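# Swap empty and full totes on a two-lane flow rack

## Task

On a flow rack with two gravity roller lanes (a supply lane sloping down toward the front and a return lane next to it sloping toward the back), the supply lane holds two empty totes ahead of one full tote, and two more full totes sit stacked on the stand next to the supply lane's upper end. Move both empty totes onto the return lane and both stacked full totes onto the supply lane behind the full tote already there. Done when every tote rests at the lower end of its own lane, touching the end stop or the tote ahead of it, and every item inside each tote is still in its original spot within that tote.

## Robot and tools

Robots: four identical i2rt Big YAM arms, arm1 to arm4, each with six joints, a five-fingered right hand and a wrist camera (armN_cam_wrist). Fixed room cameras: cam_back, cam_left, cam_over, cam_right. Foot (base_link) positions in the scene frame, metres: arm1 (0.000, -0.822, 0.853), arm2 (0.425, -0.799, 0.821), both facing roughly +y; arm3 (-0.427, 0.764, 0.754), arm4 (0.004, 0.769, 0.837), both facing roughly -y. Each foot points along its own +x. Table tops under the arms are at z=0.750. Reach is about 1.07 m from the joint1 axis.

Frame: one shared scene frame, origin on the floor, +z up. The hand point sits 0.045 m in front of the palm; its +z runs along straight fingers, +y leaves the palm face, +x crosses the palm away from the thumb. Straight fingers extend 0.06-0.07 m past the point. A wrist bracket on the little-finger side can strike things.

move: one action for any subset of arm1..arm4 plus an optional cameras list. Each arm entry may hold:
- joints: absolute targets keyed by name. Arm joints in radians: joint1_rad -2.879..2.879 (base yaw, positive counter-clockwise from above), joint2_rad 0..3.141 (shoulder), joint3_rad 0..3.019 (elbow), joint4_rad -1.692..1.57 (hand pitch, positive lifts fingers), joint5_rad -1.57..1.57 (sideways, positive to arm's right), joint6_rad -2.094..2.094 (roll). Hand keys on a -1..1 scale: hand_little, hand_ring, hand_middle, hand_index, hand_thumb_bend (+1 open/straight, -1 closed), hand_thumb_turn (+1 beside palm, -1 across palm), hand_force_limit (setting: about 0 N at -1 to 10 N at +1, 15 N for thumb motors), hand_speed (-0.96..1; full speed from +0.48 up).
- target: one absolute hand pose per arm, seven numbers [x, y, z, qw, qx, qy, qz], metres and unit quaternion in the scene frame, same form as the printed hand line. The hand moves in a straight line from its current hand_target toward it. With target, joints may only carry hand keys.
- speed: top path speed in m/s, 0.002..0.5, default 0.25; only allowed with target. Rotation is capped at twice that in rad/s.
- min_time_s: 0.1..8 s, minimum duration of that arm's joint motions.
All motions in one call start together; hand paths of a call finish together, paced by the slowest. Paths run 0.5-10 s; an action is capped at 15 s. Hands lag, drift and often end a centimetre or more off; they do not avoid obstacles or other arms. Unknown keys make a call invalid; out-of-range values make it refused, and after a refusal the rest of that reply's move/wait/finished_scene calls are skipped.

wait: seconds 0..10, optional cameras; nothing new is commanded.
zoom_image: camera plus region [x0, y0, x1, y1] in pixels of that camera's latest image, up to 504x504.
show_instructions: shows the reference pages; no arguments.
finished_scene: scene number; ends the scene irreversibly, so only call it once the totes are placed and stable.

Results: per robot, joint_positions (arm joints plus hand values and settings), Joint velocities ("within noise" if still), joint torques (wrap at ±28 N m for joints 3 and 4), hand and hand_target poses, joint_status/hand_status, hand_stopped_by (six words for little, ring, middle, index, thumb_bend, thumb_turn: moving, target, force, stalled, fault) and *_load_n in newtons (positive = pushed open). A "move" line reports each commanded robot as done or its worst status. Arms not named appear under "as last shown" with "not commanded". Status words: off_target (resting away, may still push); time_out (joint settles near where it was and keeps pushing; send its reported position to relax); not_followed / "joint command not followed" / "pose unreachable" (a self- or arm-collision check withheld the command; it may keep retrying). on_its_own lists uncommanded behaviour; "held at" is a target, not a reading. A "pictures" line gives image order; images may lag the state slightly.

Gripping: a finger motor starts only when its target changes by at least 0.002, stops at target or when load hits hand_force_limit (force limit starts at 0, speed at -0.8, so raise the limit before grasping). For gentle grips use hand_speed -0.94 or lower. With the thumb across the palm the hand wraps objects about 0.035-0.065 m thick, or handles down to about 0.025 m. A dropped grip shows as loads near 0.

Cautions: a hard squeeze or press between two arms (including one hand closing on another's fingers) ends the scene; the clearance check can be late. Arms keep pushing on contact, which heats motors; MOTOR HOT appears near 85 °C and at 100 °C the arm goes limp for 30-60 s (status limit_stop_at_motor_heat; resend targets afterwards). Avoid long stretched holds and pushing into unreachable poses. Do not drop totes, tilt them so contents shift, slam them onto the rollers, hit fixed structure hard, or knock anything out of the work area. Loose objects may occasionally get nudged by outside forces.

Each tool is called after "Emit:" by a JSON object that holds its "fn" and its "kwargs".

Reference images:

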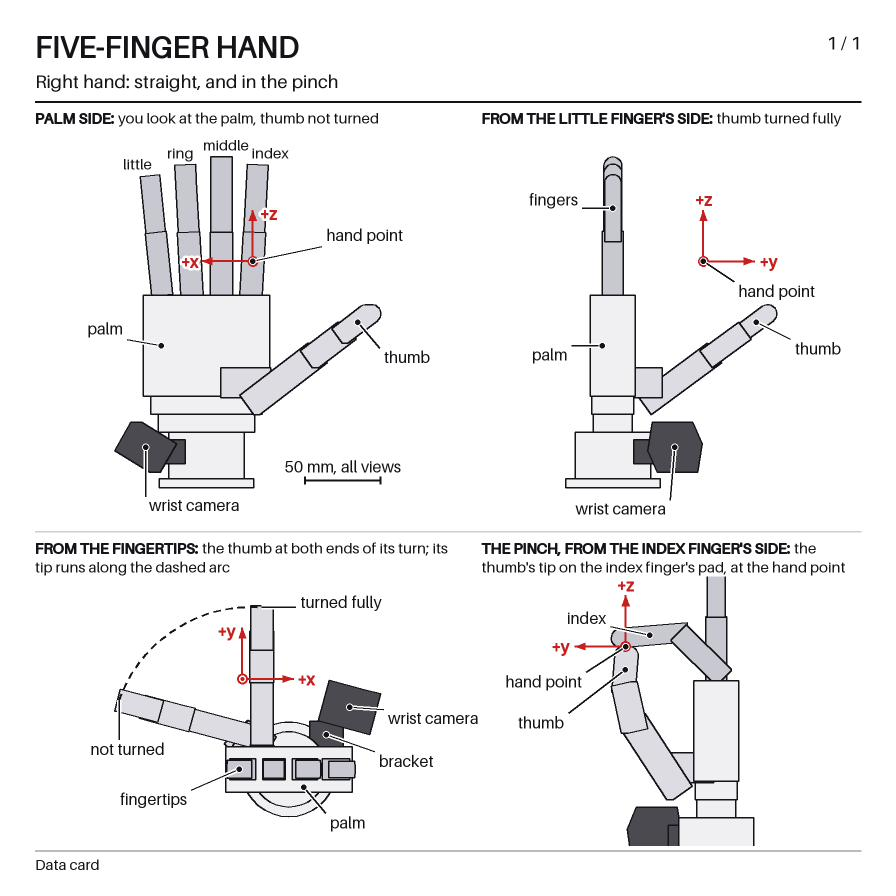

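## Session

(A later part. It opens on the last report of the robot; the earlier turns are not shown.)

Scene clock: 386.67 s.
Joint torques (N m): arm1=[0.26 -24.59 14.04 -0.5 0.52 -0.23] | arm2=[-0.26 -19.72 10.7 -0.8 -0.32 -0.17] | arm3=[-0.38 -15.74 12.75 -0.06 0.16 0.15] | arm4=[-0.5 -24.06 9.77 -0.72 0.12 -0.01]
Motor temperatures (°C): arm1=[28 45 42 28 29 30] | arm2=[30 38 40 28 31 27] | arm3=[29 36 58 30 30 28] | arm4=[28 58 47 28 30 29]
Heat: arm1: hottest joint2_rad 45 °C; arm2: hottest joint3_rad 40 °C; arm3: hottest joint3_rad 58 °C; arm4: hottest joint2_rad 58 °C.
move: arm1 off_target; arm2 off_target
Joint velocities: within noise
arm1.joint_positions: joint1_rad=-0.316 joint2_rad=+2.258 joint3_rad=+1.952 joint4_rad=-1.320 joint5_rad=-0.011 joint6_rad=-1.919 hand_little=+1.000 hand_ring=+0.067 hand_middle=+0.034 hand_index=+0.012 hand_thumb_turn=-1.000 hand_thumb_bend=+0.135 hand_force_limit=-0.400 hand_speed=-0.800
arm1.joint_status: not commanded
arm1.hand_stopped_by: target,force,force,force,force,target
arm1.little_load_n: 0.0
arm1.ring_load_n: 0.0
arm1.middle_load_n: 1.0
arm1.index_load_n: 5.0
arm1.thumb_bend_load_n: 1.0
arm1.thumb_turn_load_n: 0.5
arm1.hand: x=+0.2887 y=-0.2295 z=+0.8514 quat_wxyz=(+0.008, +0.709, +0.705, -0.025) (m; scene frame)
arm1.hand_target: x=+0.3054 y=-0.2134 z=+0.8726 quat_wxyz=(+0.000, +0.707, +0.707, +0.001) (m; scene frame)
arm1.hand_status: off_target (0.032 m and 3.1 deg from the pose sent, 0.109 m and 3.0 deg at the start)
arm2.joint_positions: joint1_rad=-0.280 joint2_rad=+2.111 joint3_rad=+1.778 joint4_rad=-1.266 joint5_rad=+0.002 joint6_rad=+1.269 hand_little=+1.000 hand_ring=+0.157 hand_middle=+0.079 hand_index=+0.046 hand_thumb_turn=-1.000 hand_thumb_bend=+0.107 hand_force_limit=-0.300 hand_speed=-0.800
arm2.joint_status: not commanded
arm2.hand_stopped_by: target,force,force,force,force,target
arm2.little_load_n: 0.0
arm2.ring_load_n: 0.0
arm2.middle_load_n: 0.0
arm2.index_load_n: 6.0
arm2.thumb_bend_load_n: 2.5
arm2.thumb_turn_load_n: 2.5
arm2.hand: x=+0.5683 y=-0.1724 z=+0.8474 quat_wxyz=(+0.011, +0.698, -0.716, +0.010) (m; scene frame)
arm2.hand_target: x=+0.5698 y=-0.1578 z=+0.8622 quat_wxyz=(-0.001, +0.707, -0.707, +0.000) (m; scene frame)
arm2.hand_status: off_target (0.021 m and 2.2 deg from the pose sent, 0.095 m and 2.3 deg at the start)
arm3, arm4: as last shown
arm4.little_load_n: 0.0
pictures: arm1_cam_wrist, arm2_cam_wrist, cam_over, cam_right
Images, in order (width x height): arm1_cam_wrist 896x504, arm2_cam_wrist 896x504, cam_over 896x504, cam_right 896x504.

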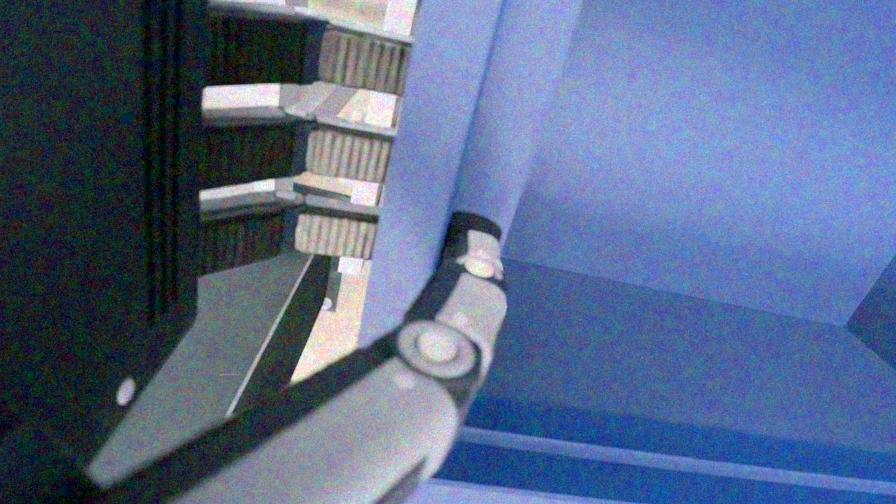

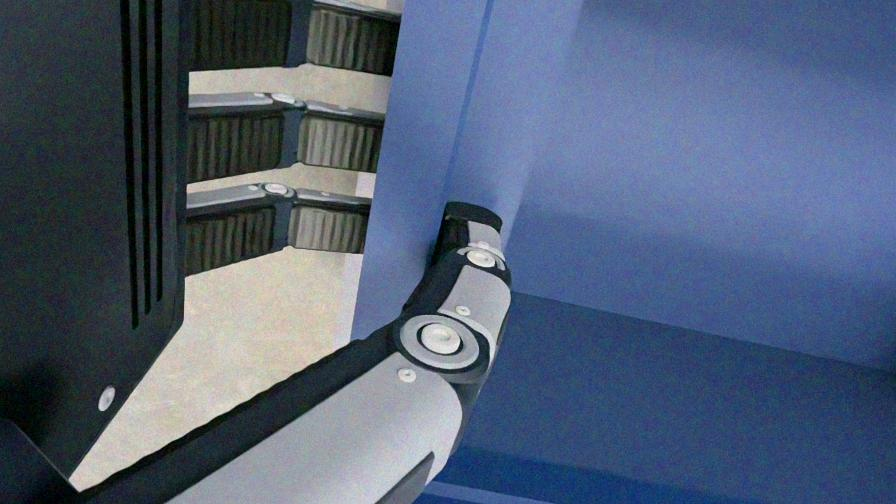

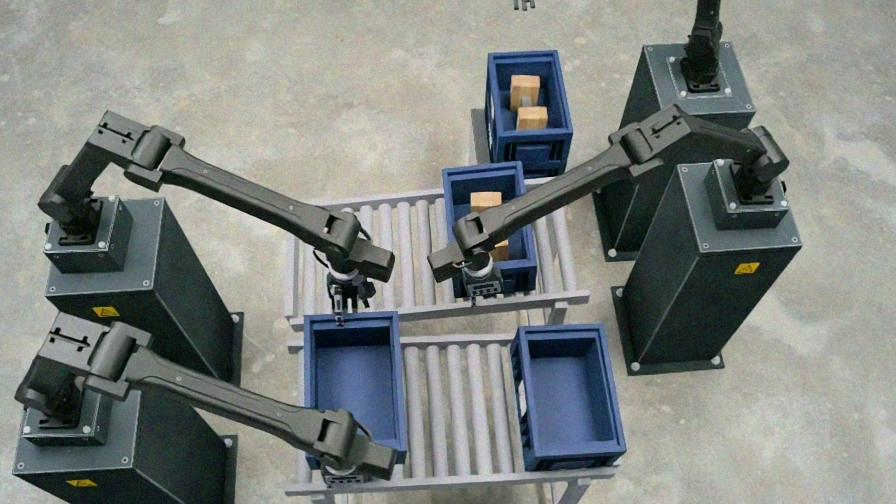

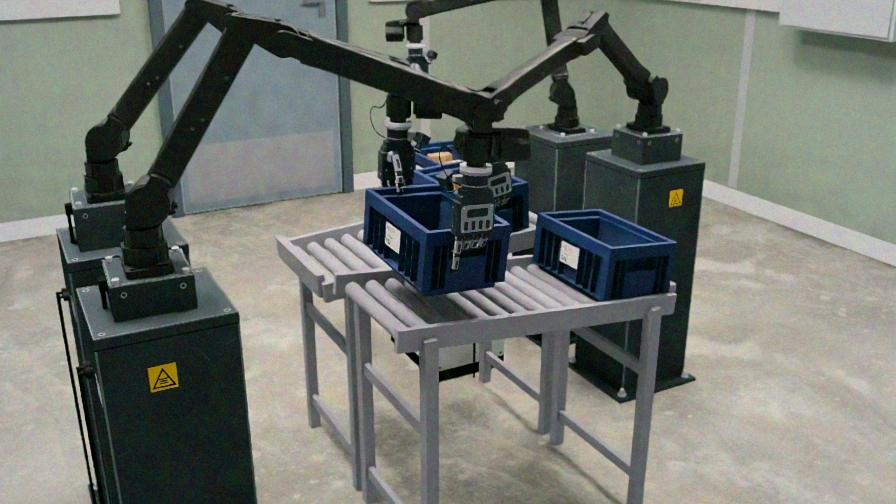

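Emit:
{"fn": "move", "kwargs": {"arm1": {"target":[0.312,-0.212,0.828,0.01,0.707,0.707,-0.01],"speed":0.08}, "arm2": {"target":[0.577,-0.157,0.818,0.01,0.707,-0.707,0.01],"speed":0.08}}}

Emit:
{"fn": "move", "kwargs": {"arm1": {"target":[0.312,-0.212,0.798,0.012,0.707,0.707,-0.012],"speed":0.06}, "arm2": {"target":[0.577,-0.157,0.788,0.012,0.707,-0.707,0.012],"speed":0.06}, "cameras": ["arm1_cam_wrist","arm2_cam_wrist","cam_over","cam_right"]}}

Scene clock: 399.53 s.
Joint torques (N m): arm1=[-0.09 -25.64 13.39 -0.1 0.62 -0.23] | arm2=[-0.73 -21.07 9.94 -0.01 -0.28 -0.19] | arm3=[0.15 -16.5 12.88 0.1 0.11 0.05] | arm4=[-0.79 -23.53 9.73 -0.73 0.17 0]
Motor temperatures (°C): arm1=[28 44 44 28 29 30] | arm2=[30 38 40 28 31 27] | arm3=[29 36 58 30 30 28] | arm4=[28 58 47 28 30 29]
Heat: arm1: hottest joint2_rad 44 °C; arm2: hottest joint3_rad 40 °C; arm3: hottest joint3_rad 58 °C; arm4: hottest joint2_rad 58 °C.
move: arm1 off_target; arm2 off_target
Joint velocities: within noise
arm1.joint_positions: joint1_rad=-0.316 joint2_rad=+2.331 joint3_rad=+1.956 joint4_rad=-1.295 joint5_rad=-0.003 joint6_rad=-1.924 hand_little=+1.000 hand_ring=+0.067 hand_middle=+0.034 hand_index=+0.012 hand_thumb_turn=-1.000 hand_thumb_bend=+0.135 hand_force_limit=-0.400 hand_speed=-0.800
arm1.joint_status: not commanded
arm1.hand_stopped_by: target,force,force,force,force,target
arm1.little_load_n: 0.5
arm1.ring_load_n: 0.0
arm1.middle_load_n: 1.5
arm1.index_load_n: 5.5
arm1.thumb_bend_load_n: 1.0
arm1.thumb_turn_load_n: 1.0
arm1.hand: x=+0.2894 y=-0.2327 z=+0.8063 quat_wxyz=(+0.021, +0.707, +0.706, -0.044) (m; scene frame)
arm1.hand_target: x=+0.3113 y=-0.2137 z=+0.8292 quat_wxyz=(+0.010, +0.707, +0.707, -0.009) (m; scene frame)
arm1.hand_status: off_target (0.038 m and 4.1 deg from the pose sent, 0.037 m and 1.8 deg at the start)
arm2.joint_positions: joint1_rad=-0.282 joint2_rad=+2.187 joint3_rad=+1.778 joint4_rad=-1.245 joint5_rad=+0.011 joint6_rad=+1.262 hand_little=+1.000 hand_ring=+0.157 hand_middle=+0.079 hand_index=+0.046 hand_thumb_turn=-1.000 hand_thumb_bend=+0.107 hand_force_limit=-0.300 hand_speed=-0.800
arm2.joint_status: not commanded
arm2.hand_stopped_by: target,force,force,force,force,target
arm2.little_load_n: 0.0
arm2.ring_load_n: 0.0
arm2.middle_load_n: 0.5
arm2.index_load_n: 5.0
arm2.thumb_bend_load_n: 3.5
arm2.thumb_turn_load_n: 2.0
arm2.hand: x=+0.5697 y=-0.1774 z=+0.8000 quat_wxyz=(+0.033, +0.699, -0.713, +0.026) (m; scene frame)
arm2.hand_target: x=+0.5767 y=-0.1581 z=+0.8184 quat_wxyz=(+0.010, +0.707, -0.707, +0.010) (m; scene frame)
arm2.hand_status: off_target (0.028 m and 3.4 deg from the pose sent, 0.034 m and 1.5 deg at the start)
arm3, arm4: as last shown
arm3.little_load_n: -0.5
pictures: none

Scene clock: 400.70 s.
Joint torques (N m): arm1=[-0.03 -25.52 12.12 -0.12 0.63 -0.22] | arm2=[-0.62 -21.25 8.7 0.06 -0.21 -0.17] | arm3=[-0.62 -16.5 12.68 0.25 0.15 0.14] | arm4=[-0.38 -23.82 9.77 -0.75 0.13 0.01]
Motor temperatures (°C): arm1=[28 45 44 28 29 30] | arm2=[30 38 40 28 31 27] | arm3=[29 36 58 30 30 28] | arm4=[28 58 47 28 30 29]
Heat: arm1: hottest joint2_rad 45 °C; arm2: hottest joint3_rad 40 °C; arm3: hottest joint3_rad 58 °C; arm4: hottest joint2_rad 58 °C.
move: arm1 off_target; arm2 off_target
Joint velocities: within noise
arm1.joint_positions: joint1_rad=-0.316 joint2_rad=+2.368 joint3_rad=+1.956 joint4_rad=-1.249 joint5_rad=-0.001 joint6_rad=-1.924 hand_little=+1.000 hand_ring=+0.067 hand_middle=+0.034 hand_index=+0.012 hand_thumb_turn=-1.000 hand_thumb_bend=+0.135 hand_force_limit=-0.400 hand_speed=-0.800
arm1.joint_status: not commanded
arm1.hand_stopped_by: target,force,force,force,force,target
arm1.little_load_n: 0.0
arm1.ring_load_n: 0.0
arm1.middle_load_n: 2.0
arm1.index_load_n: 5.5
arm1.thumb_bend_load_n: 1.0
arm1.thumb_turn_load_n: 0.5
arm1.hand: x=+0.2917 y=-0.2277 z=+0.7816 quat_wxyz=(+0.020, +0.707, +0.706, -0.039) (m; scene frame)
arm1.hand_target: x=+0.3115 y=-0.2131 z=+0.7987 quat_wxyz=(+0.012, +0.707, +0.707, -0.012) (m; scene frame)
arm1.hand_status: off_target (0.030 m and 3.2 deg from the pose sent, 0.032 m and 3.8 deg at the start)
arm2.joint_positions: joint1_rad=-0.282 joint2_rad=+2.222 joint3_rad=+1.778 joint4_rad=-1.196 joint5_rad=+0.012 joint6_rad=+1.261 hand_little=+1.000 hand_ring=+0.157 hand_middle=+0.079 hand_index=+0.046 hand_thumb_turn=-1.000 hand_thumb_bend=+0.107 hand_force_limit=-0.300 hand_speed=-0.800
arm2.joint_status: not commanded
arm2.hand_stopped_by: target,force,force,force,force,target
arm2.little_load_n: 0.0
arm2.ring_load_n: 0.0
arm2.middle_load_n: 0.0
arm2.index_load_n: 5.5
arm2.thumb_bend_load_n: 3.5
arm2.thumb_turn_load_n: 2.0
arm2.hand: x=+0.5722 y=-0.1705 z=+0.7781 quat_wxyz=(+0.027, +0.700, -0.713, +0.023) (m; scene frame)
arm2.hand_target: x=+0.5769 y=-0.1575 z=+0.7881 quat_wxyz=(+0.012, +0.707, -0.707, +0.012) (m; scene frame)
arm2.hand_status: off_target (0.017 m and 2.4 deg from the pose sent, 0.025 m and 3.1 deg at the start)
arm3, arm4: as last shown
arm4.thumb_turn_load_n: 1.0
pictures: arm1_cam_wrist, arm2_cam_wrist, cam_over, cam_right
Images, in order (width x height): arm1_cam_wrist 896x504, arm2_cam_wrist 896x504, cam_over 896x504, cam_right 896x504.

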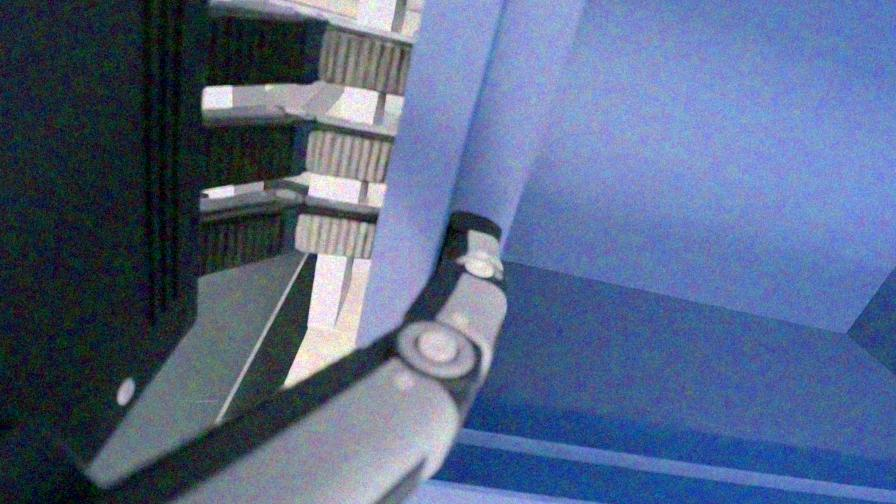

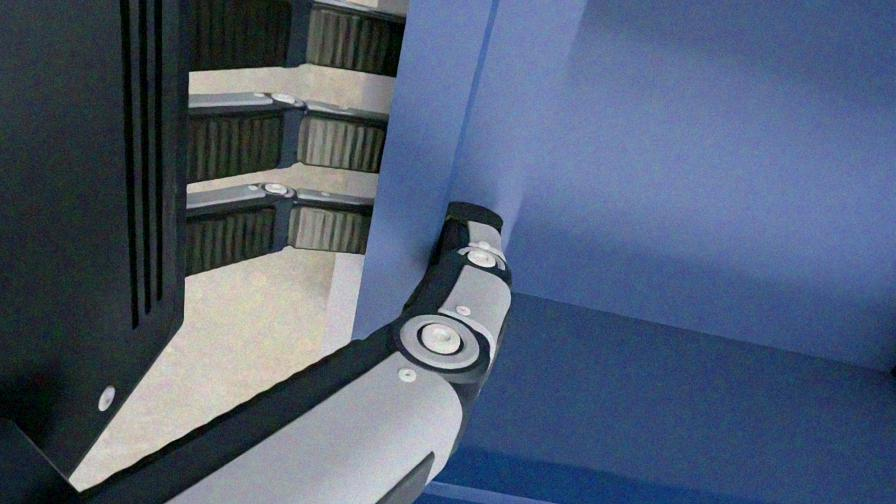

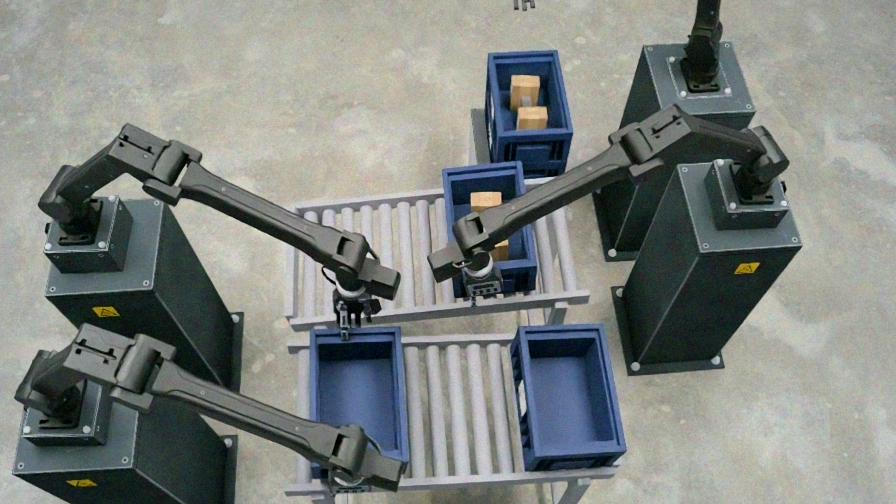

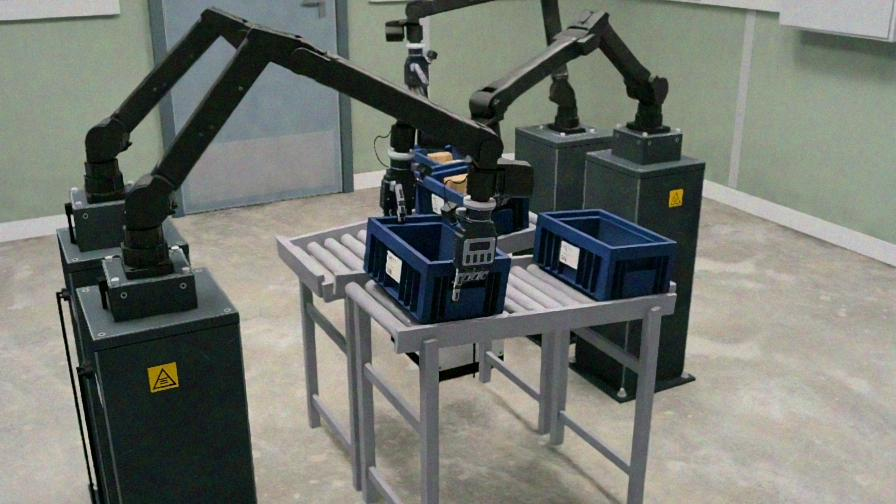

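Emit:
{"fn": "zoom_image", "kwargs": {"camera": "cam_over", "region": [270, 300, 490, 504]}}

Emit:
{"fn": "zoom_image", "kwargs": {"camera": "cam_right", "region": [320, 180, 560, 360]}}

Scaled by 2.291.

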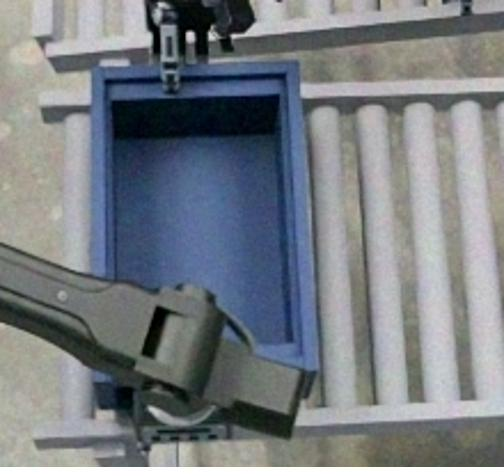

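Scaled by 2.100.

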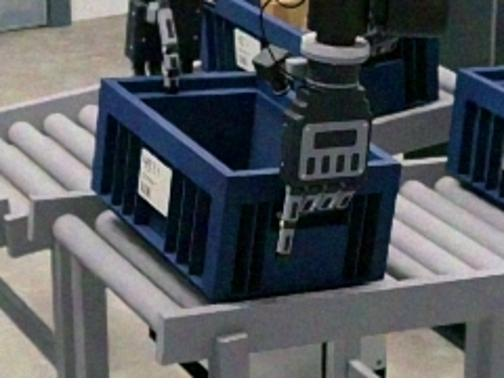

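Emit:
{"fn": "move", "kwargs": {"arm1": {"target":[0.325,-0.212,0.808,0.012,0.707,0.707,-0.012],"speed":0.06}, "arm2": {"target":[0.590,-0.157,0.796,0.012,0.707,-0.707,0.012],"speed":0.06}}}

Emit:
{"fn": "move", "kwargs": {"arm1": {"target":[0.323,-0.212,0.780,0.012,0.707,0.707,-0.012],"speed":0.06}, "arm2": {"target":[0.588,-0.157,0.772,0.012,0.707,-0.707,0.012],"speed":0.06}, "cameras": ["arm1_cam_wrist","arm2_cam_wrist","cam_over","cam_right"]}}

Emit:
{"fn": "zoom_image", "kwargs": {"camera": "cam_right", "region": [320, 180, 560, 360]}}

Scene clock: 417.63 s.
Joint torques (N m): arm1=[-0.09 -25.64 13.48 -0.72 0.66 -0.2] | arm2=[-0.73 -21.19 10.21 -0.83 -0.24 -0.15] | arm3=[-0.73 -16.79 12.89 0.16 0.19 0.13] | arm4=[-0.56 -23.82 9.77 -0.7 0.16 0.01]
Motor temperatures (°C): arm1=[28 46 44 28 29 30] | arm2=[30 41 39 28 31 28] | arm3=[29 36 58 30 30 28] | arm4=[28 58 47 28 30 29]
Heat: arm1: hottest joint2_rad 46 °C; arm2: hottest joint2_rad 41 °C; arm3: hottest joint3_rad 58 °C; arm4: hottest joint2_rad 58 °C.
move: arm1 off_target; arm2 off_target
Joint velocities: within noise
arm1.joint_positions: joint1_rad=-0.333 joint2_rad=+2.368 joint3_rad=+1.972 joint4_rad=-1.263 joint5_rad=-0.001 joint6_rad=-1.939 hand_little=+1.000 hand_ring=+0.067 hand_middle=+0.034 hand_index=+0.012 hand_thumb_turn=-1.000 hand_thumb_bend=+0.135 hand_force_limit=-0.400 hand_speed=-0.800
arm1.joint_status: not commanded
arm1.hand_stopped_by: target,force,force,force,force,target
arm1.little_load_n: 0.0
arm1.ring_load_n: 0.0
arm1.middle_load_n: 1.0
arm1.index_load_n: 4.5
arm1.thumb_bend_load_n: 1.5
arm1.thumb_turn_load_n: 1.0
arm1.hand: x=+0.3033 y=-0.2288 z=+0.7873 quat_wxyz=(+0.019, +0.707, +0.706, -0.038) (m; scene frame)
arm1.hand_target: x=+0.3244 y=-0.2135 z=+0.8086 quat_wxyz=(+0.012, +0.707, +0.707, -0.011) (m; scene frame)
arm1.hand_status: off_target (0.034 m and 3.1 deg from the pose sent, 0.045 m and 3.2 deg at the start)
arm2.joint_positions: joint1_rad=-0.300 joint2_rad=+2.222 joint3_rad=+1.781 joint4_rad=-1.196 joint5_rad=+0.012 joint6_rad=+1.242 hand_little=+1.000 hand_ring=+0.157 hand_middle=+0.079 hand_index=+0.046 hand_thumb_turn=-1.000 hand_thumb_bend=+0.107 hand_force_limit=-0.300 hand_speed=-0.800
arm2.joint_status: not commanded
arm2.hand_stopped_by: target,force,force,force,force,target
arm2.little_load_n: 0.0
arm2.ring_load_n: 0.0
arm2.middle_load_n: 0.0
arm2.index_load_n: 5.5
arm2.thumb_bend_load_n: 3.0
arm2.thumb_turn_load_n: 2.0
arm2.hand: x=+0.5839 y=-0.1733 z=+0.7792 quat_wxyz=(+0.026, +0.700, -0.713, +0.022) (m; scene frame)
arm2.hand_target: x=+0.5898 y=-0.1578 z=+0.7961 quat_wxyz=(+0.011, +0.707, -0.707, +0.012) (m; scene frame)
arm2.hand_status: off_target (0.024 m and 2.2 deg from the pose sent, 0.028 m and 2.4 deg at the start)
arm3, arm4: as last shown
arm3.little_load_n: 0.0
arm4.index_load_n: 0.5
pictures: none

Scene clock: 418.73 s.
Joint torques (N m): arm1=[-0.21 -24.47 11.78 0.29 0.9 -0.21] | arm2=[-0.44 -19.78 8.83 0.27 -0.03 -0.11] | arm3=[-0.44 -16.26 12.72 -0.03 0.17 0.2] | arm4=[-0.97 -23.77 9.85 -0.62 0.15 0.01]
Motor temperatures (°C): arm1=[28 46 44 28 29 30] | arm2=[30 41 40 28 31 28] | arm3=[29 36 58 30 30 28] | arm4=[28 58 47 28 30 29]
Heat: arm1: hottest joint2_rad 46 °C; arm2: hottest joint2_rad 41 °C; arm3: hottest joint3_rad 58 °C; arm4: hottest joint2_rad 58 °C.
move: arm1 off_target; arm2 off_target
Joint velocities: within noise
arm1.joint_positions: joint1_rad=-0.329 joint2_rad=+2.384 joint3_rad=+1.972 joint4_rad=-1.238 joint5_rad=-0.008 joint6_rad=-1.939 hand_little=+1.000 hand_ring=+0.067 hand_middle=+0.034 hand_index=+0.012 hand_thumb_turn=-1.000 hand_thumb_bend=+0.135 hand_force_limit=-0.400 hand_speed=-0.800
arm1.joint_status: not commanded
arm1.hand_stopped_by: target,force,force,force,force,target
arm1.little_load_n: 0.0
arm1.ring_load_n: 0.0
arm1.middle_load_n: 1.5
arm1.index_load_n: 7.0
arm1.thumb_bend_load_n: 0.0
arm1.thumb_turn_load_n: 2.5
arm1.hand: x=+0.3008 y=-0.2240 z=+0.7758 quat_wxyz=(+0.014, +0.706, +0.707, -0.036) (m; scene frame)
arm1.hand_target: x=+0.3226 y=-0.2130 z=+0.7807 quat_wxyz=(+0.012, +0.707, +0.707, -0.012) (m; scene frame)
arm1.hand_status: off_target (0.026 m and 2.7 deg from the pose sent, 0.027 m and 3.1 deg at the start)
arm2.joint_positions: joint1_rad=-0.300 joint2_rad=+2.230 joint3_rad=+1.781 joint4_rad=-1.177 joint5_rad=+0.007 joint6_rad=+1.239 hand_little=+1.000 hand_ring=+0.157 hand_middle=+0.079 hand_index=+0.046 hand_thumb_turn=-1.000 hand_thumb_bend=+0.107 hand_force_limit=-0.300 hand_speed=-0.800
arm2.joint_status: not commanded
arm2.hand_stopped_by: target,force,force,force,force,target
arm2.little_load_n: 0.0
arm2.ring_load_n: 0.0
arm2.middle_load_n: 0.5
arm2.index_load_n: 3.5
arm2.thumb_bend_load_n: 4.0
arm2.thumb_turn_load_n: 1.5
arm2.hand: x=+0.5843 y=-0.1695 z=+0.7744 quat_wxyz=(+0.022, +0.701, -0.712, +0.017) (m; scene frame)
arm2.hand_target: x=+0.5879 y=-0.1575 z=+0.7721 quat_wxyz=(+0.012, +0.707, -0.707, +0.012) (m; scene frame)
arm2.hand_status: off_target (0.013 m and 1.6 deg from the pose sent, 0.018 m and 2.2 deg at the start)
arm3.joint_positions: joint1_rad=-0.515 joint2_rad=+1.736 joint3_rad=+1.548 joint4_rad=-1.391 joint5_rad=-0.003 joint6_rad=+1.069 hand_little=+1.000 hand_ring=+0.300 hand_middle=+0.300 hand_index=+0.300 hand_thumb_turn=-1.000 hand_thumb_bend=+1.000 hand_force_limit=+0.000 hand_speed=+0.200
arm3.joint_status: not commanded
arm3.hand_stopped_by: target,target,target,target,target,target
arm3.little_load_n: 0.0
arm3.ring_load_n: 0.0
arm3.middle_load_n: 0.0
arm3.index_load_n: 0.0
arm3.thumb_bend_load_n: 0.0
arm3.thumb_turn_load_n: 0.0
arm3.hand: x=-0.6165 y=+0.2735 z=+0.9079 quat_wxyz=(+0.003, -0.706, -0.708, -0.003) (m; scene frame)
arm3.hand_target: x=-0.6280 y=+0.2609 z=+0.9205 quat_wxyz=(+0.000, -0.713, -0.701, +0.012) (m; scene frame)
arm3.hand_status: not commanded
arm4: as last shown
arm4.ring_load_n: 6.5
arm4.index_load_n: 0.0
arm4.thumb_turn_load_n: 0.5
pictures: arm1_cam_wrist, arm2_cam_wrist, cam_over, cam_right
Images, in order (width x height): arm1_cam_wrist 896x504, arm2_cam_wrist 896x504, cam_over 896x504, cam_right 896x504.

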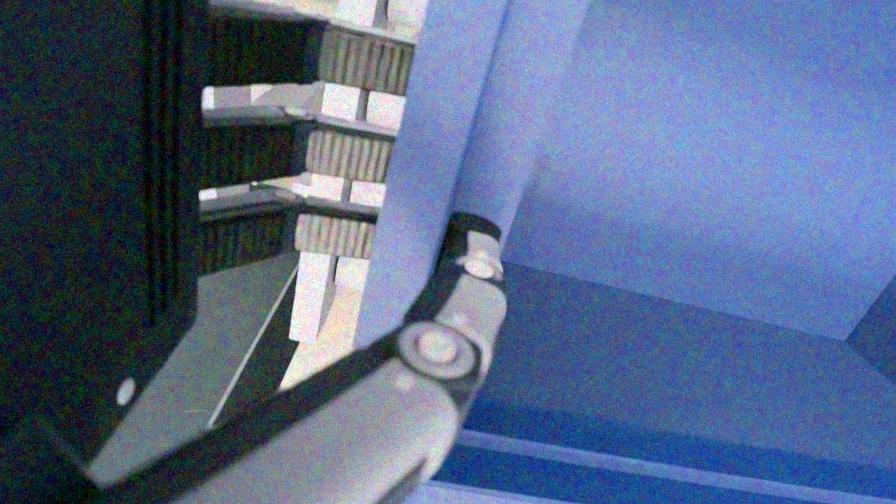

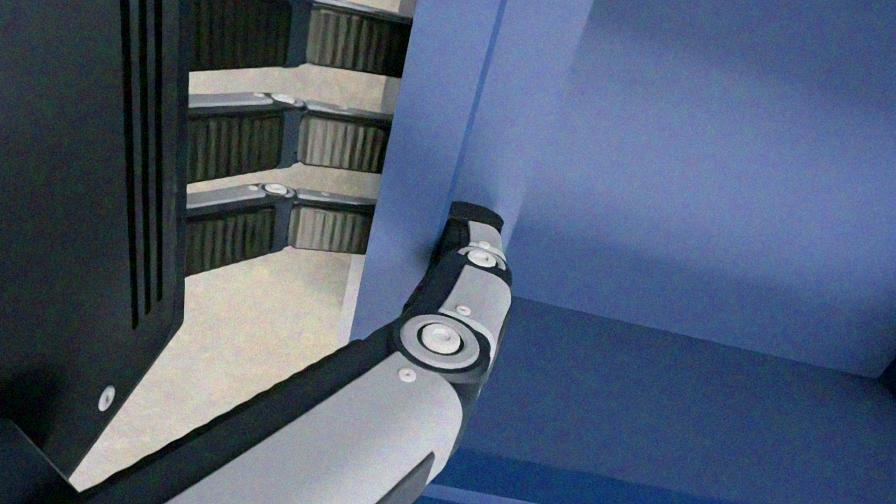

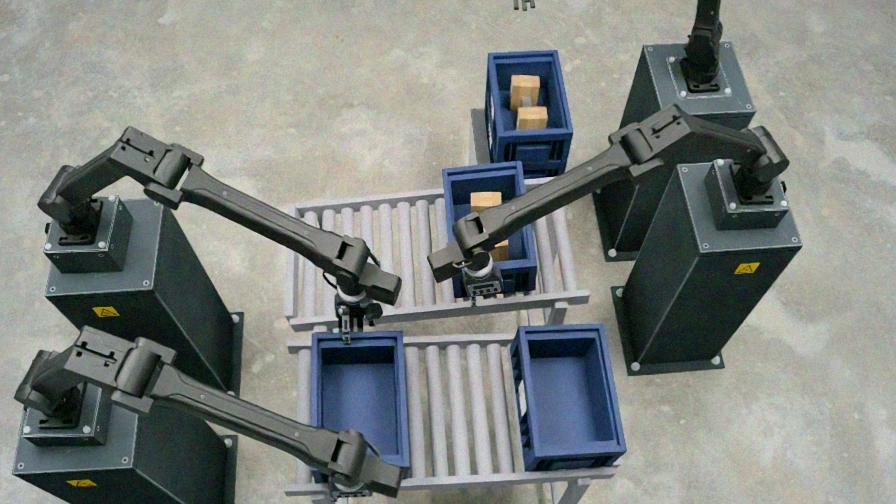

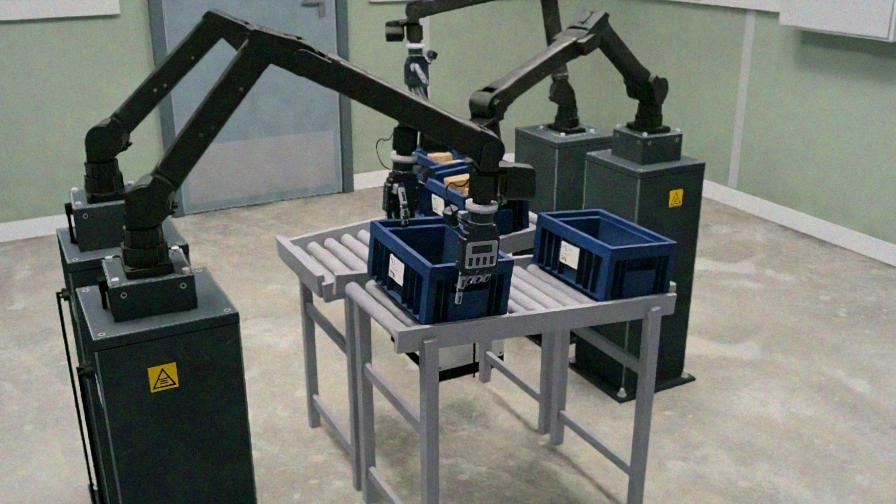

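Scaled by 2.100.

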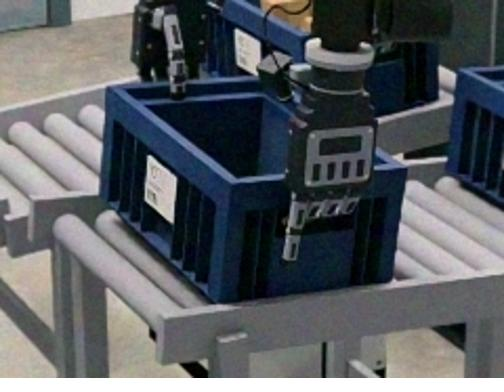

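Emit:
{"fn": "move", "kwargs": {"arm1": {"target":[0.322,-0.212,0.760,0.015,0.707,0.707,-0.015],"speed":0.06}, "arm2": {"target":[0.586,-0.157,0.753,0.015,0.707,-0.707,0.015],"speed":0.06}, "cameras": ["arm2_cam_wrist","cam_over","cam_right"]}}

Emit:
{"fn": "zoom_image", "kwargs": {"camera": "cam_right", "region": [320, 180, 560, 360]}}

Scene clock: 427.80 s.
Joint torques (N m): arm1=[-0.5 -23.18 11.64 0.42 0.98 -0.19] | arm2=[-0.67 -17.67 8.43 0.64 0.29 -0.06] | arm3=[-0.03 -16.38 12.86 0.03 0.14 0.06] | arm4=[-0.56 -23.06 9.65 -0.7 0.15 0.02]
Motor temperatures (°C): arm1=[28 46 44 28 29 30] | arm2=[30 41 40 28 31 27] | arm3=[29 36 58 30 30 28] | arm4=[28 58 47 28 30 29]
Heat: arm1: hottest joint2_rad 46 °C; arm2: hottest joint2_rad 41 °C; arm3: hottest joint3_rad 58 °C; arm4: hottest joint2_rad 58 °C.
move: arm1 off_target; arm2 off_target
Joint velocities: within noise
arm1.joint_positions: joint1_rad=-0.322 joint2_rad=+2.398 joint3_rad=+1.972 joint4_rad=-1.218 joint5_rad=-0.007 joint6_rad=-1.939 hand_little=+1.000 hand_ring=+0.067 hand_middle=+0.034 hand_index=+0.012 hand_thumb_turn=-1.000 hand_thumb_bend=+0.135 hand_force_limit=-0.400 hand_speed=-0.800
arm1.joint_status: not commanded
arm1.hand_stopped_by: target,force,force,force,force,target
arm1.little_load_n: 0.0
arm1.ring_load_n: 0.0
arm1.middle_load_n: 3.0
arm1.index_load_n: 8.5
arm1.thumb_bend_load_n: -1.5
arm1.thumb_turn_load_n: 3.0
arm1.hand: x=+0.2977 y=-0.2198 z=+0.7662 quat_wxyz=(+0.013, +0.704, +0.710, -0.033) (m; scene frame)
arm1.hand_target: x=+0.3216 y=-0.2133 z=+0.7606 quat_wxyz=(+0.015, +0.707, +0.707, -0.015) (m; scene frame)
arm1.hand_status: off_target (0.026 m and 2.1 deg from the pose sent, 0.029 m and 2.4 deg at the start)
arm2.joint_positions: joint1_rad=-0.295 joint2_rad=+2.231 joint3_rad=+1.781 joint4_rad=-1.159 joint5_rad=+0.003 joint6_rad=+1.238 hand_little=+1.000 hand_ring=+0.157 hand_middle=+0.079 hand_index=+0.046 hand_thumb_turn=-1.000 hand_thumb_bend=+0.108 hand_force_limit=-0.300 hand_speed=-0.800
arm2.joint_status: not commanded
arm2.hand_stopped_by: target,force,force,force,force,target
arm2.little_load_n: 0.0
arm2.ring_load_n: 0.0
arm2.middle_load_n: 0.0
arm2.index_load_n: 3.0
arm2.thumb_bend_load_n: 6.0
arm2.thumb_turn_load_n: 1.0
arm2.hand: x=+0.5817 y=-0.1643 z=+0.7740 quat_wxyz=(+0.015, +0.704, -0.710, +0.012) (m; scene frame)
arm2.hand_target: x=+0.5857 y=-0.1580 z=+0.7533 quat_wxyz=(+0.015, +0.707, -0.707, +0.015) (m; scene frame)
arm2.hand_status: off_target (0.023 m and 0.7 deg from the pose sent, 0.025 m and 1.2 deg at the start)
arm3, arm4: as last shown
arm4.thumb_turn_load_n: 1.0
pictures: arm2_cam_wrist, cam_over, cam_right
Images, in order (width x height): arm2_cam_wrist 896x504, cam_over 896x504, cam_right 896x504.

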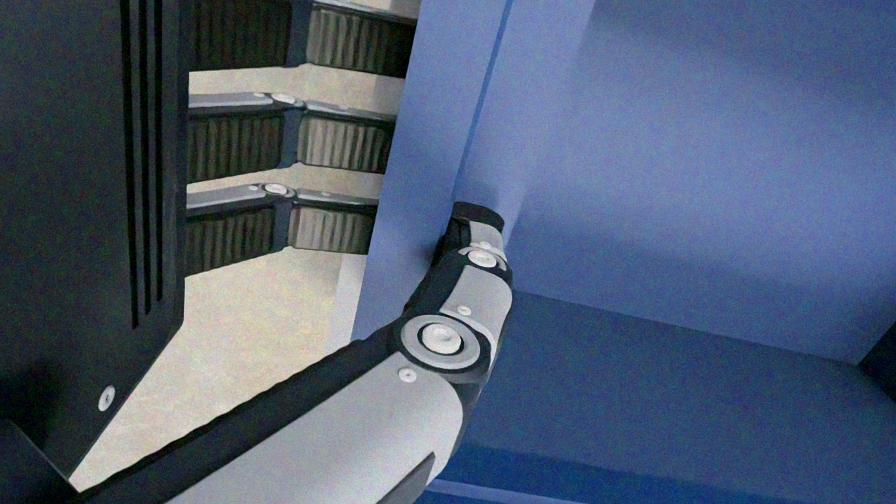

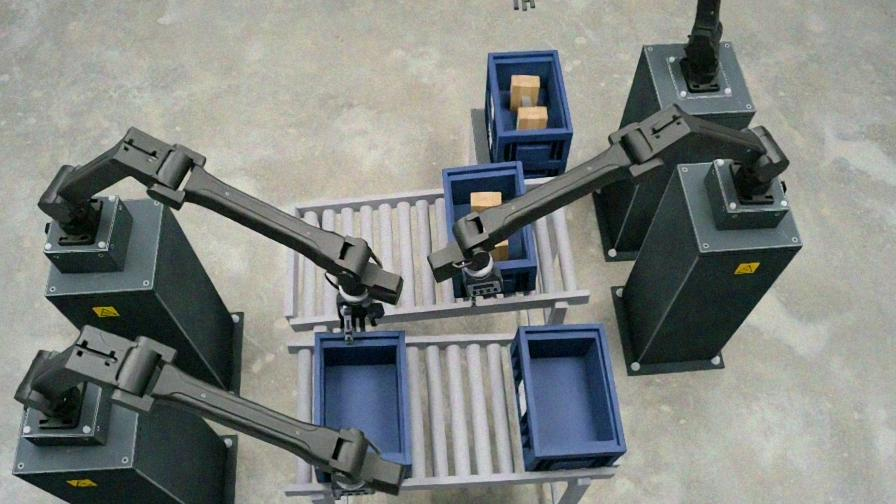

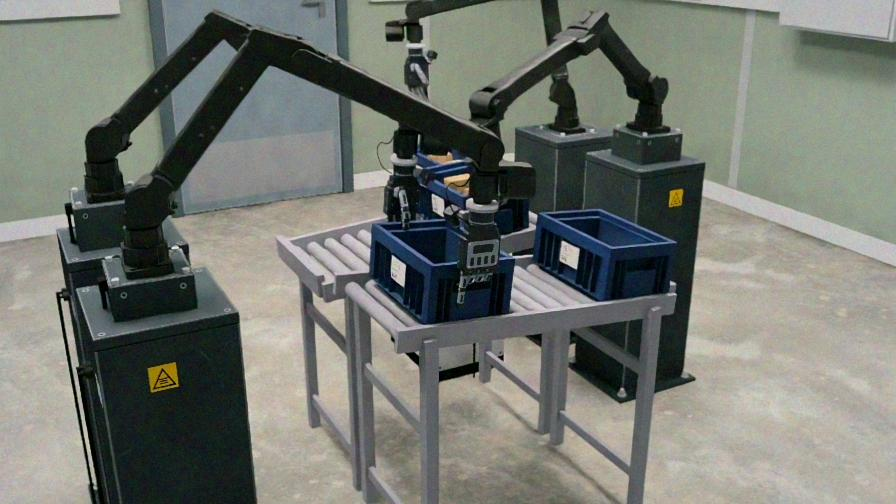

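Scaled by 2.100.

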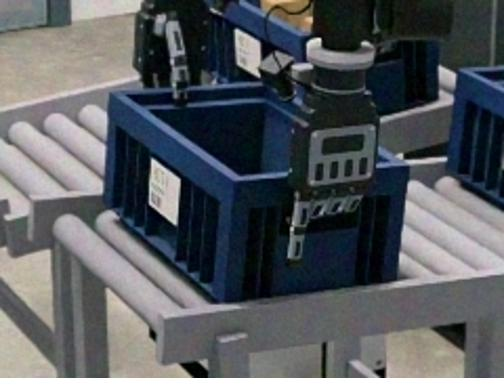

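Emit:
{"fn": "move", "kwargs": {"arm1": {"joints":{"hand_thumb_bend":1,"hand_index":0.3,"hand_middle":0.3,"hand_ring":0.3,"hand_speed":0}}, "arm2": {"joints":{"hand_thumb_bend":1,"hand_index":0.3,"hand_middle":0.3,"hand_ring":0.3,"hand_speed":0}}}}

Emit:
{"fn": "move", "kwargs": {"arm1": {"target":[0.245,-0.212,0.768,0.012,0.707,0.707,-0.012],"speed":0.15}, "arm2": {"target":[0.655,-0.160,0.775,0.012,0.707,-0.707,0.012],"speed":0.15}}}

Emit:
{"fn": "move", "kwargs": {"arm1": {"target":[-0.05,-0.25,0.93,0,0.7071,0.7071,0],"speed":0.25}, "arm2": {"target":[0.62,-0.28,0.97,0,0.7071,-0.7071,0],"speed":0.2}, "cameras": ["cam_over","cam_right","cam_left"]}}

Scene clock: 436.73 s.
Joint torques (N m): arm1=[0.56 -23.24 11.54 -0.28 0.51 -0.15] | arm2=[-0.5 -17.67 8.21 0.38 0.51 -0.02] | arm3=[-0.97 -16.26 12.92 0.13 0.23 0.04] | arm4=[-0.56 -23.47 9.62 -0.69 0.16 -0.02]
Motor temperatures (°C): arm1=[28 45 43 28 29 30] | arm2=[30 41 40 28 31 27] | arm3=[29 36 58 30 30 28] | arm4=[28 58 47 28 30 29]
Heat: arm1: hottest joint2_rad 45 °C; arm2: hottest joint2_rad 41 °C; arm3: hottest joint3_rad 58 °C; arm4: hottest joint2_rad 58 °C.
move: arm1 done; arm2 done
Joint velocities: within noise
arm1.joint_positions: joint1_rad=-0.336 joint2_rad=+2.398 joint3_rad=+1.974 joint4_rad=-1.200 joint5_rad=+0.005 joint6_rad=-1.944 hand_little=+1.000 hand_ring=+0.300 hand_middle=+0.300 hand_index=+0.300 hand_thumb_turn=-1.000 hand_thumb_bend=+1.000 hand_force_limit=-0.400 hand_speed=+0.000
arm1.joint_status: all done
arm1.hand_stopped_by: target,target,target,target,target,target
arm1.little_load_n: 0.0
arm1.ring_load_n: 0.0
arm1.middle_load_n: 0.5
arm1.index_load_n: 0.5
arm1.thumb_bend_load_n: 0.0
arm1.thumb_turn_load_n: 0.0
arm1.hand: x=+0.3105 y=-0.2195 z=+0.7670 quat_wxyz=(+0.014, +0.707, +0.707, -0.021) (m; scene frame)
arm1.hand_target: x=+0.3216 y=-0.2133 z=+0.7608 quat_wxyz=(+0.015, +0.707, +0.707, -0.015) (m; scene frame)
arm1.hand_status: not commanded
arm2.joint_positions: joint1_rad=-0.294 joint2_rad=+2.231 joint3_rad=+1.785 joint4_rad=-1.154 joint5_rad=-0.002 joint6_rad=+1.234 hand_little=+1.000 hand_ring=+0.300 hand_middle=+0.299 hand_index=+0.300 hand_thumb_turn=-1.000 hand_thumb_bend=+1.000 hand_force_limit=-0.300 hand_speed=+0.000
arm2.joint_status: all done
arm2.hand_stopped_by: target,target,target,target,target,target
arm2.little_load_n: 0.0
arm2.ring_load_n: 0.0
arm2.middle_load_n: -4.5
arm2.index_load_n: 0.0
arm2.thumb_bend_load_n: 0.0
arm2.thumb_turn_load_n: 0.0
arm2.hand: x=+0.5811 y=-0.1611 z=+0.7755 quat_wxyz=(+0.012, +0.705, -0.709, +0.008) (m; scene frame)
arm2.hand_target: x=+0.5857 y=-0.1580 z=+0.7534 quat_wxyz=(+0.015, +0.707, -0.707, +0.015) (m; scene frame)
arm2.hand_status: not commanded
arm3, arm4: as last shown
arm4.ring_load_n: 6.0
arm4.thumb_turn_load_n: 0.5
pictures: none

Scene clock: 438.10 s.
Joint torques (N m): arm1=[1.2 -26.4 8.08 -0.09 0.17 0.09] | arm2=[-0.09 -19.96 9.77 -0.65 0.1 -0.05] | arm3=[-0.5 -17.2 12.59 0.21 0.11 0.18] | arm4=[-0.62 -23.47 9.74 -0.68 0.15 0]
Motor temperatures (°C): arm1=[28 45 43 28 29 30] | arm2=[30 41 40 28 31 27] | arm3=[29 36 58 30 30 28] | arm4=[28 58 47 28 30 29]
Heat: arm1: hottest joint2_rad 45 °C; arm2: hottest joint2_rad 41 °C; arm3: hottest joint3_rad 58 °C; arm4: hottest joint2_rad 58 °C.
move: arm1 off_target; arm2 off_target
Joint velocities: within noise
arm1.joint_positions: joint1_rad=-0.232 joint2_rad=+2.362 joint3_rad=+1.875 joint4_rad=-1.145 joint5_rad=+0.006 joint6_rad=-1.861 hand_little=+1.000 hand_ring=+0.300 hand_middle=+0.300 hand_index=+0.300 hand_thumb_turn=-1.000 hand_thumb_bend=+1.000 hand_force_limit=-0.400 hand_speed=+0.000
arm1.joint_status: not commanded
arm1.hand_stopped_by: target,target,target,target,target,target
arm1.little_load_n: 0.0
arm1.ring_load_n: 0.0
arm1.middle_load_n: 0.0
arm1.index_load_n: 0.0
arm1.thumb_bend_load_n: 0.0
arm1.thumb_turn_load_n: 0.0
arm1.hand: x=+0.2389 y=-0.2152 z=+0.7575 quat_wxyz=(+0.019, +0.699, +0.714, -0.023) (m; scene frame)
arm1.hand_target: x=+0.2450 y=-0.2121 z=+0.7680 quat_wxyz=(+0.012, +0.707, +0.707, -0.012) (m; scene frame)
arm1.hand_status: off_target (0.013 m and 1.9 deg from the pose sent, 0.066 m and 1.1 deg at the start)
arm2.joint_positions: joint1_rad=-0.401 joint2_rad=+2.280 joint3_rad=+1.886 joint4_rad=-1.209 joint5_rad=+0.008 joint6_rad=+1.139 hand_little=+1.000 hand_ring=+0.300 hand_middle=+0.300 hand_index=+0.300 hand_thumb_turn=-1.000 hand_thumb_bend=+1.000 hand_force_limit=-0.300 hand_speed=+0.000
arm2.joint_status: not commanded
arm2.hand_stopped_by: target,target,target,target,target,target
arm2.little_load_n: 0.0
arm2.ring_load_n: 0.0
arm2.middle_load_n: 0.0
arm2.index_load_n: 0.0
arm2.thumb_bend_load_n: 0.0
arm2.thumb_turn_load_n: 0.0
arm2.hand: x=+0.6551 y=-0.1700 z=+0.7795 quat_wxyz=(+0.012, +0.701, -0.713, +0.011) (m; scene frame)
arm2.hand_target: x=+0.6549 y=-0.1604 z=+0.7751 quat_wxyz=(+0.011, +0.707, -0.707, +0.012) (m; scene frame)
arm2.hand_status: off_target (0.011 m and 0.9 deg from the pose sent, 0.074 m and 0.5 deg at the start)
arm3: as last shown
arm4.joint_positions: joint1_rad=+0.312 joint2_rad=+2.498 joint3_rad=+2.177 joint4_rad=-1.396 joint5_rad=-0.044 joint6_rad=-1.285 hand_little=+1.000 hand_ring=-0.098 hand_middle=-0.033 hand_index=+0.035 hand_thumb_turn=-1.000 hand_thumb_bend=+0.289 hand_force_limit=-0.300 hand_speed=-0.800
arm4.joint_status: not commanded
arm4.hand_stopped_by: target,force,force,force,force,target
arm4.little_load_n: 0.0
arm4.ring_load_n: 6.0
arm4.middle_load_n: 0.0
arm4.index_load_n: 0.0
arm4.thumb_bend_load_n: 5.5
arm4.thumb_turn_load_n: 0.5
arm4.hand: x=+0.1497 y=+0.1418 z=+0.7624 quat_wxyz=(-0.052, +0.706, -0.704, -0.053) (m; scene frame)
arm4.hand_target: x=+0.1550 y=+0.1327 z=+0.7631 quat_wxyz=(-0.047, +0.706, -0.705, -0.047) (m; scene frame)
arm4.hand_status: not commanded
pictures: none

Scene clock: 440.40 s.
Joint torques (N m): arm1=[0.26 -22.24 12.33 -0.83 0.24 0.02] | arm2=[-1.32 -16.62 7.01 -0.58 -0.15 -0.03] | arm3=[-0.09 -16.91 12.68 0.17 0.15 0.14] | arm4=[-0.73 -23.3 9.55 -0.62 0.15 0.01]
Motor temperatures (°C): arm1=[28 45 43 28 29 30] | arm2=[30 41 40 28 31 27] | arm3=[29 36 58 30 30 28] | arm4=[28 58 47 28 30 29]
Heat: arm1: hottest joint2_rad 45 °C; arm2: hottest joint2_rad 41 °C; arm3: hottest joint3_rad 58 °C; arm4: hottest joint2_rad 58 °C.
move: arm1 off_target; arm2 done
Joint velocities: within noise
arm1.joint_positions: joint1_rad=+0.226 joint2_rad=+2.014 joint3_rad=+1.702 joint4_rad=-1.299 joint5_rad=-0.006 joint6_rad=-1.403 hand_little=+1.000 hand_ring=+0.300 hand_middle=+0.300 hand_index=+0.300 hand_thumb_turn=-1.000 hand_thumb_bend=+1.000 hand_force_limit=-0.400 hand_speed=+0.000
arm1.joint_status: not commanded
arm1.hand_stopped_by: target,target,target,target,target,target
arm1.little_load_n: 0.0
arm1.ring_load_n: 0.0
arm1.middle_load_n: 0.0
arm1.index_load_n: 0.0
arm1.thumb_bend_load_n: -0.5
arm1.thumb_turn_load_n: 0.0
arm1.hand: x=-0.0518 y=-0.2635 z=+0.9122 quat_wxyz=(+0.016, +0.700, +0.714, -0.012) (m; scene frame)
arm1.hand_target: x=-0.0499 y=-0.2507 z=+0.9301 quat_wxyz=(+0.000, +0.707, +0.707, +0.000) (m; scene frame)
arm1.hand_status: off_target (0.022 m and 2.6 deg from the pose sent, 0.338 m and 3.6 deg at the start)
arm2.joint_positions: joint1_rad=-0.424 joint2_rad=+1.801 joint3_rad=+1.635 joint4_rad=-1.385 joint5_rad=-0.002 joint6_rad=+1.096 hand_little=+1.000 hand_ring=+0.300 hand_middle=+0.300 hand_index=+0.300 hand_thumb_turn=-1.000 hand_thumb_bend=+1.000 hand_force_limit=-0.300 hand_speed=+0.000
arm2.joint_status: not commanded
arm2.hand_stopped_by: target,target,target,target,target,target
arm2.little_load_n: 0.0
arm2.ring_load_n: 0.0
arm2.middle_load_n: 0.0
arm2.index_load_n: 0.0
arm2.thumb_bend_load_n: 0.0
arm2.thumb_turn_load_n: 0.5
arm2.hand: x=+0.6169 y=-0.2726 z=+0.9738 quat_wxyz=(-0.011, +0.708, -0.706, -0.002) (m; scene frame)
arm2.hand_target: x=+0.6199 y=-0.2799 z=+0.9700 quat_wxyz=(+0.000, +0.707, -0.707, +0.000) (m; scene frame)
arm2.hand_status: done (0.009 m and 1.3 deg from the pose sent, 0.223 m and 2.2 deg at the start)
arm3, arm4: as last shown
arm3.thumb_turn_load_n: -0.5
pictures: cam_left, cam_over, cam_right
Images, in order (width x height): cam_left 896x504, cam_over 896x504, cam_right 896x504.

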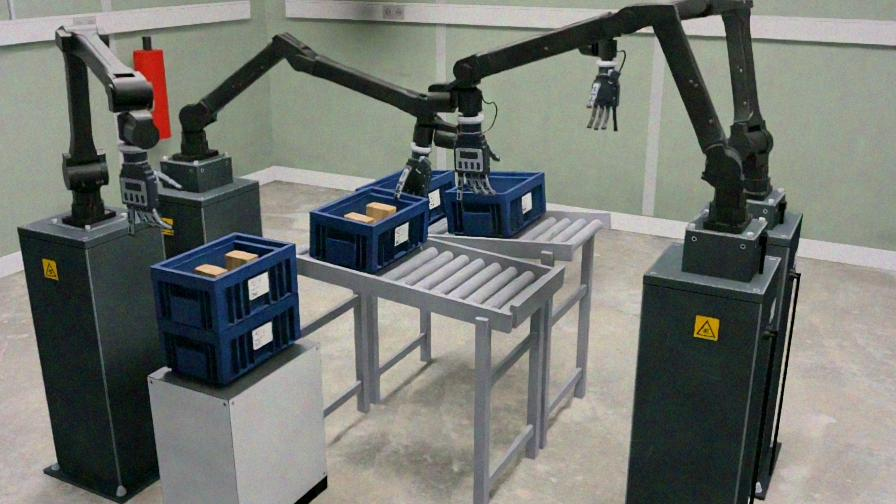

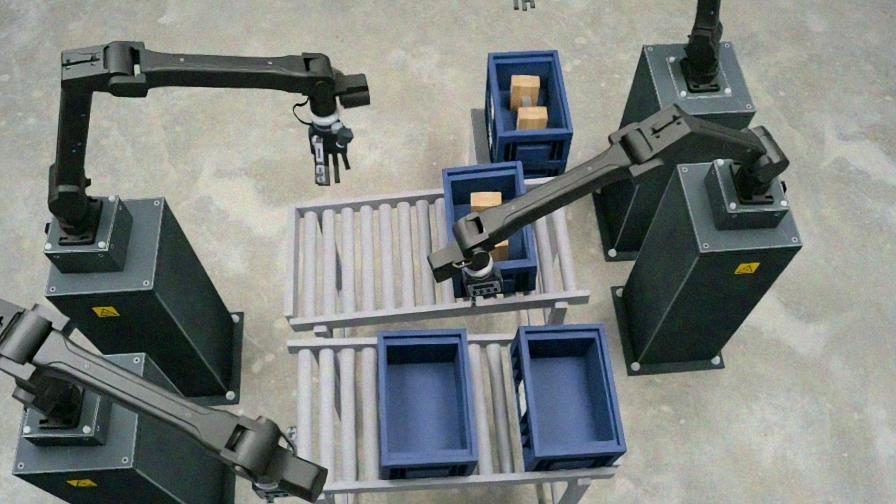

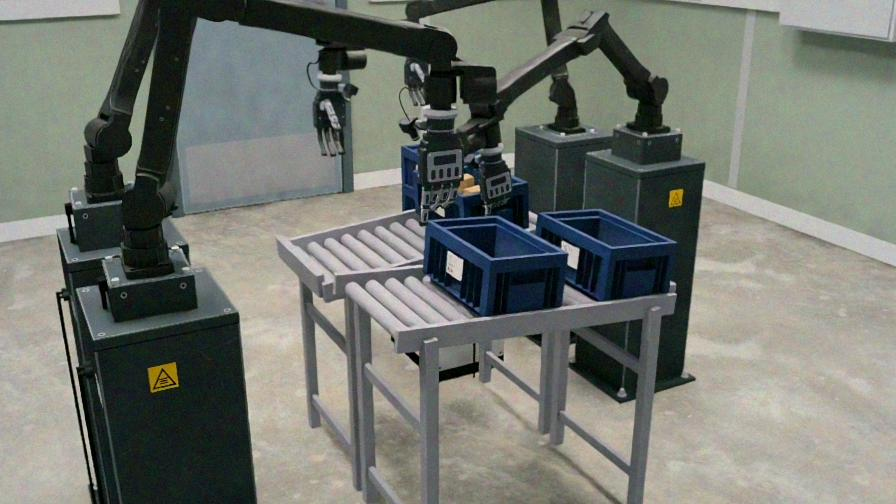

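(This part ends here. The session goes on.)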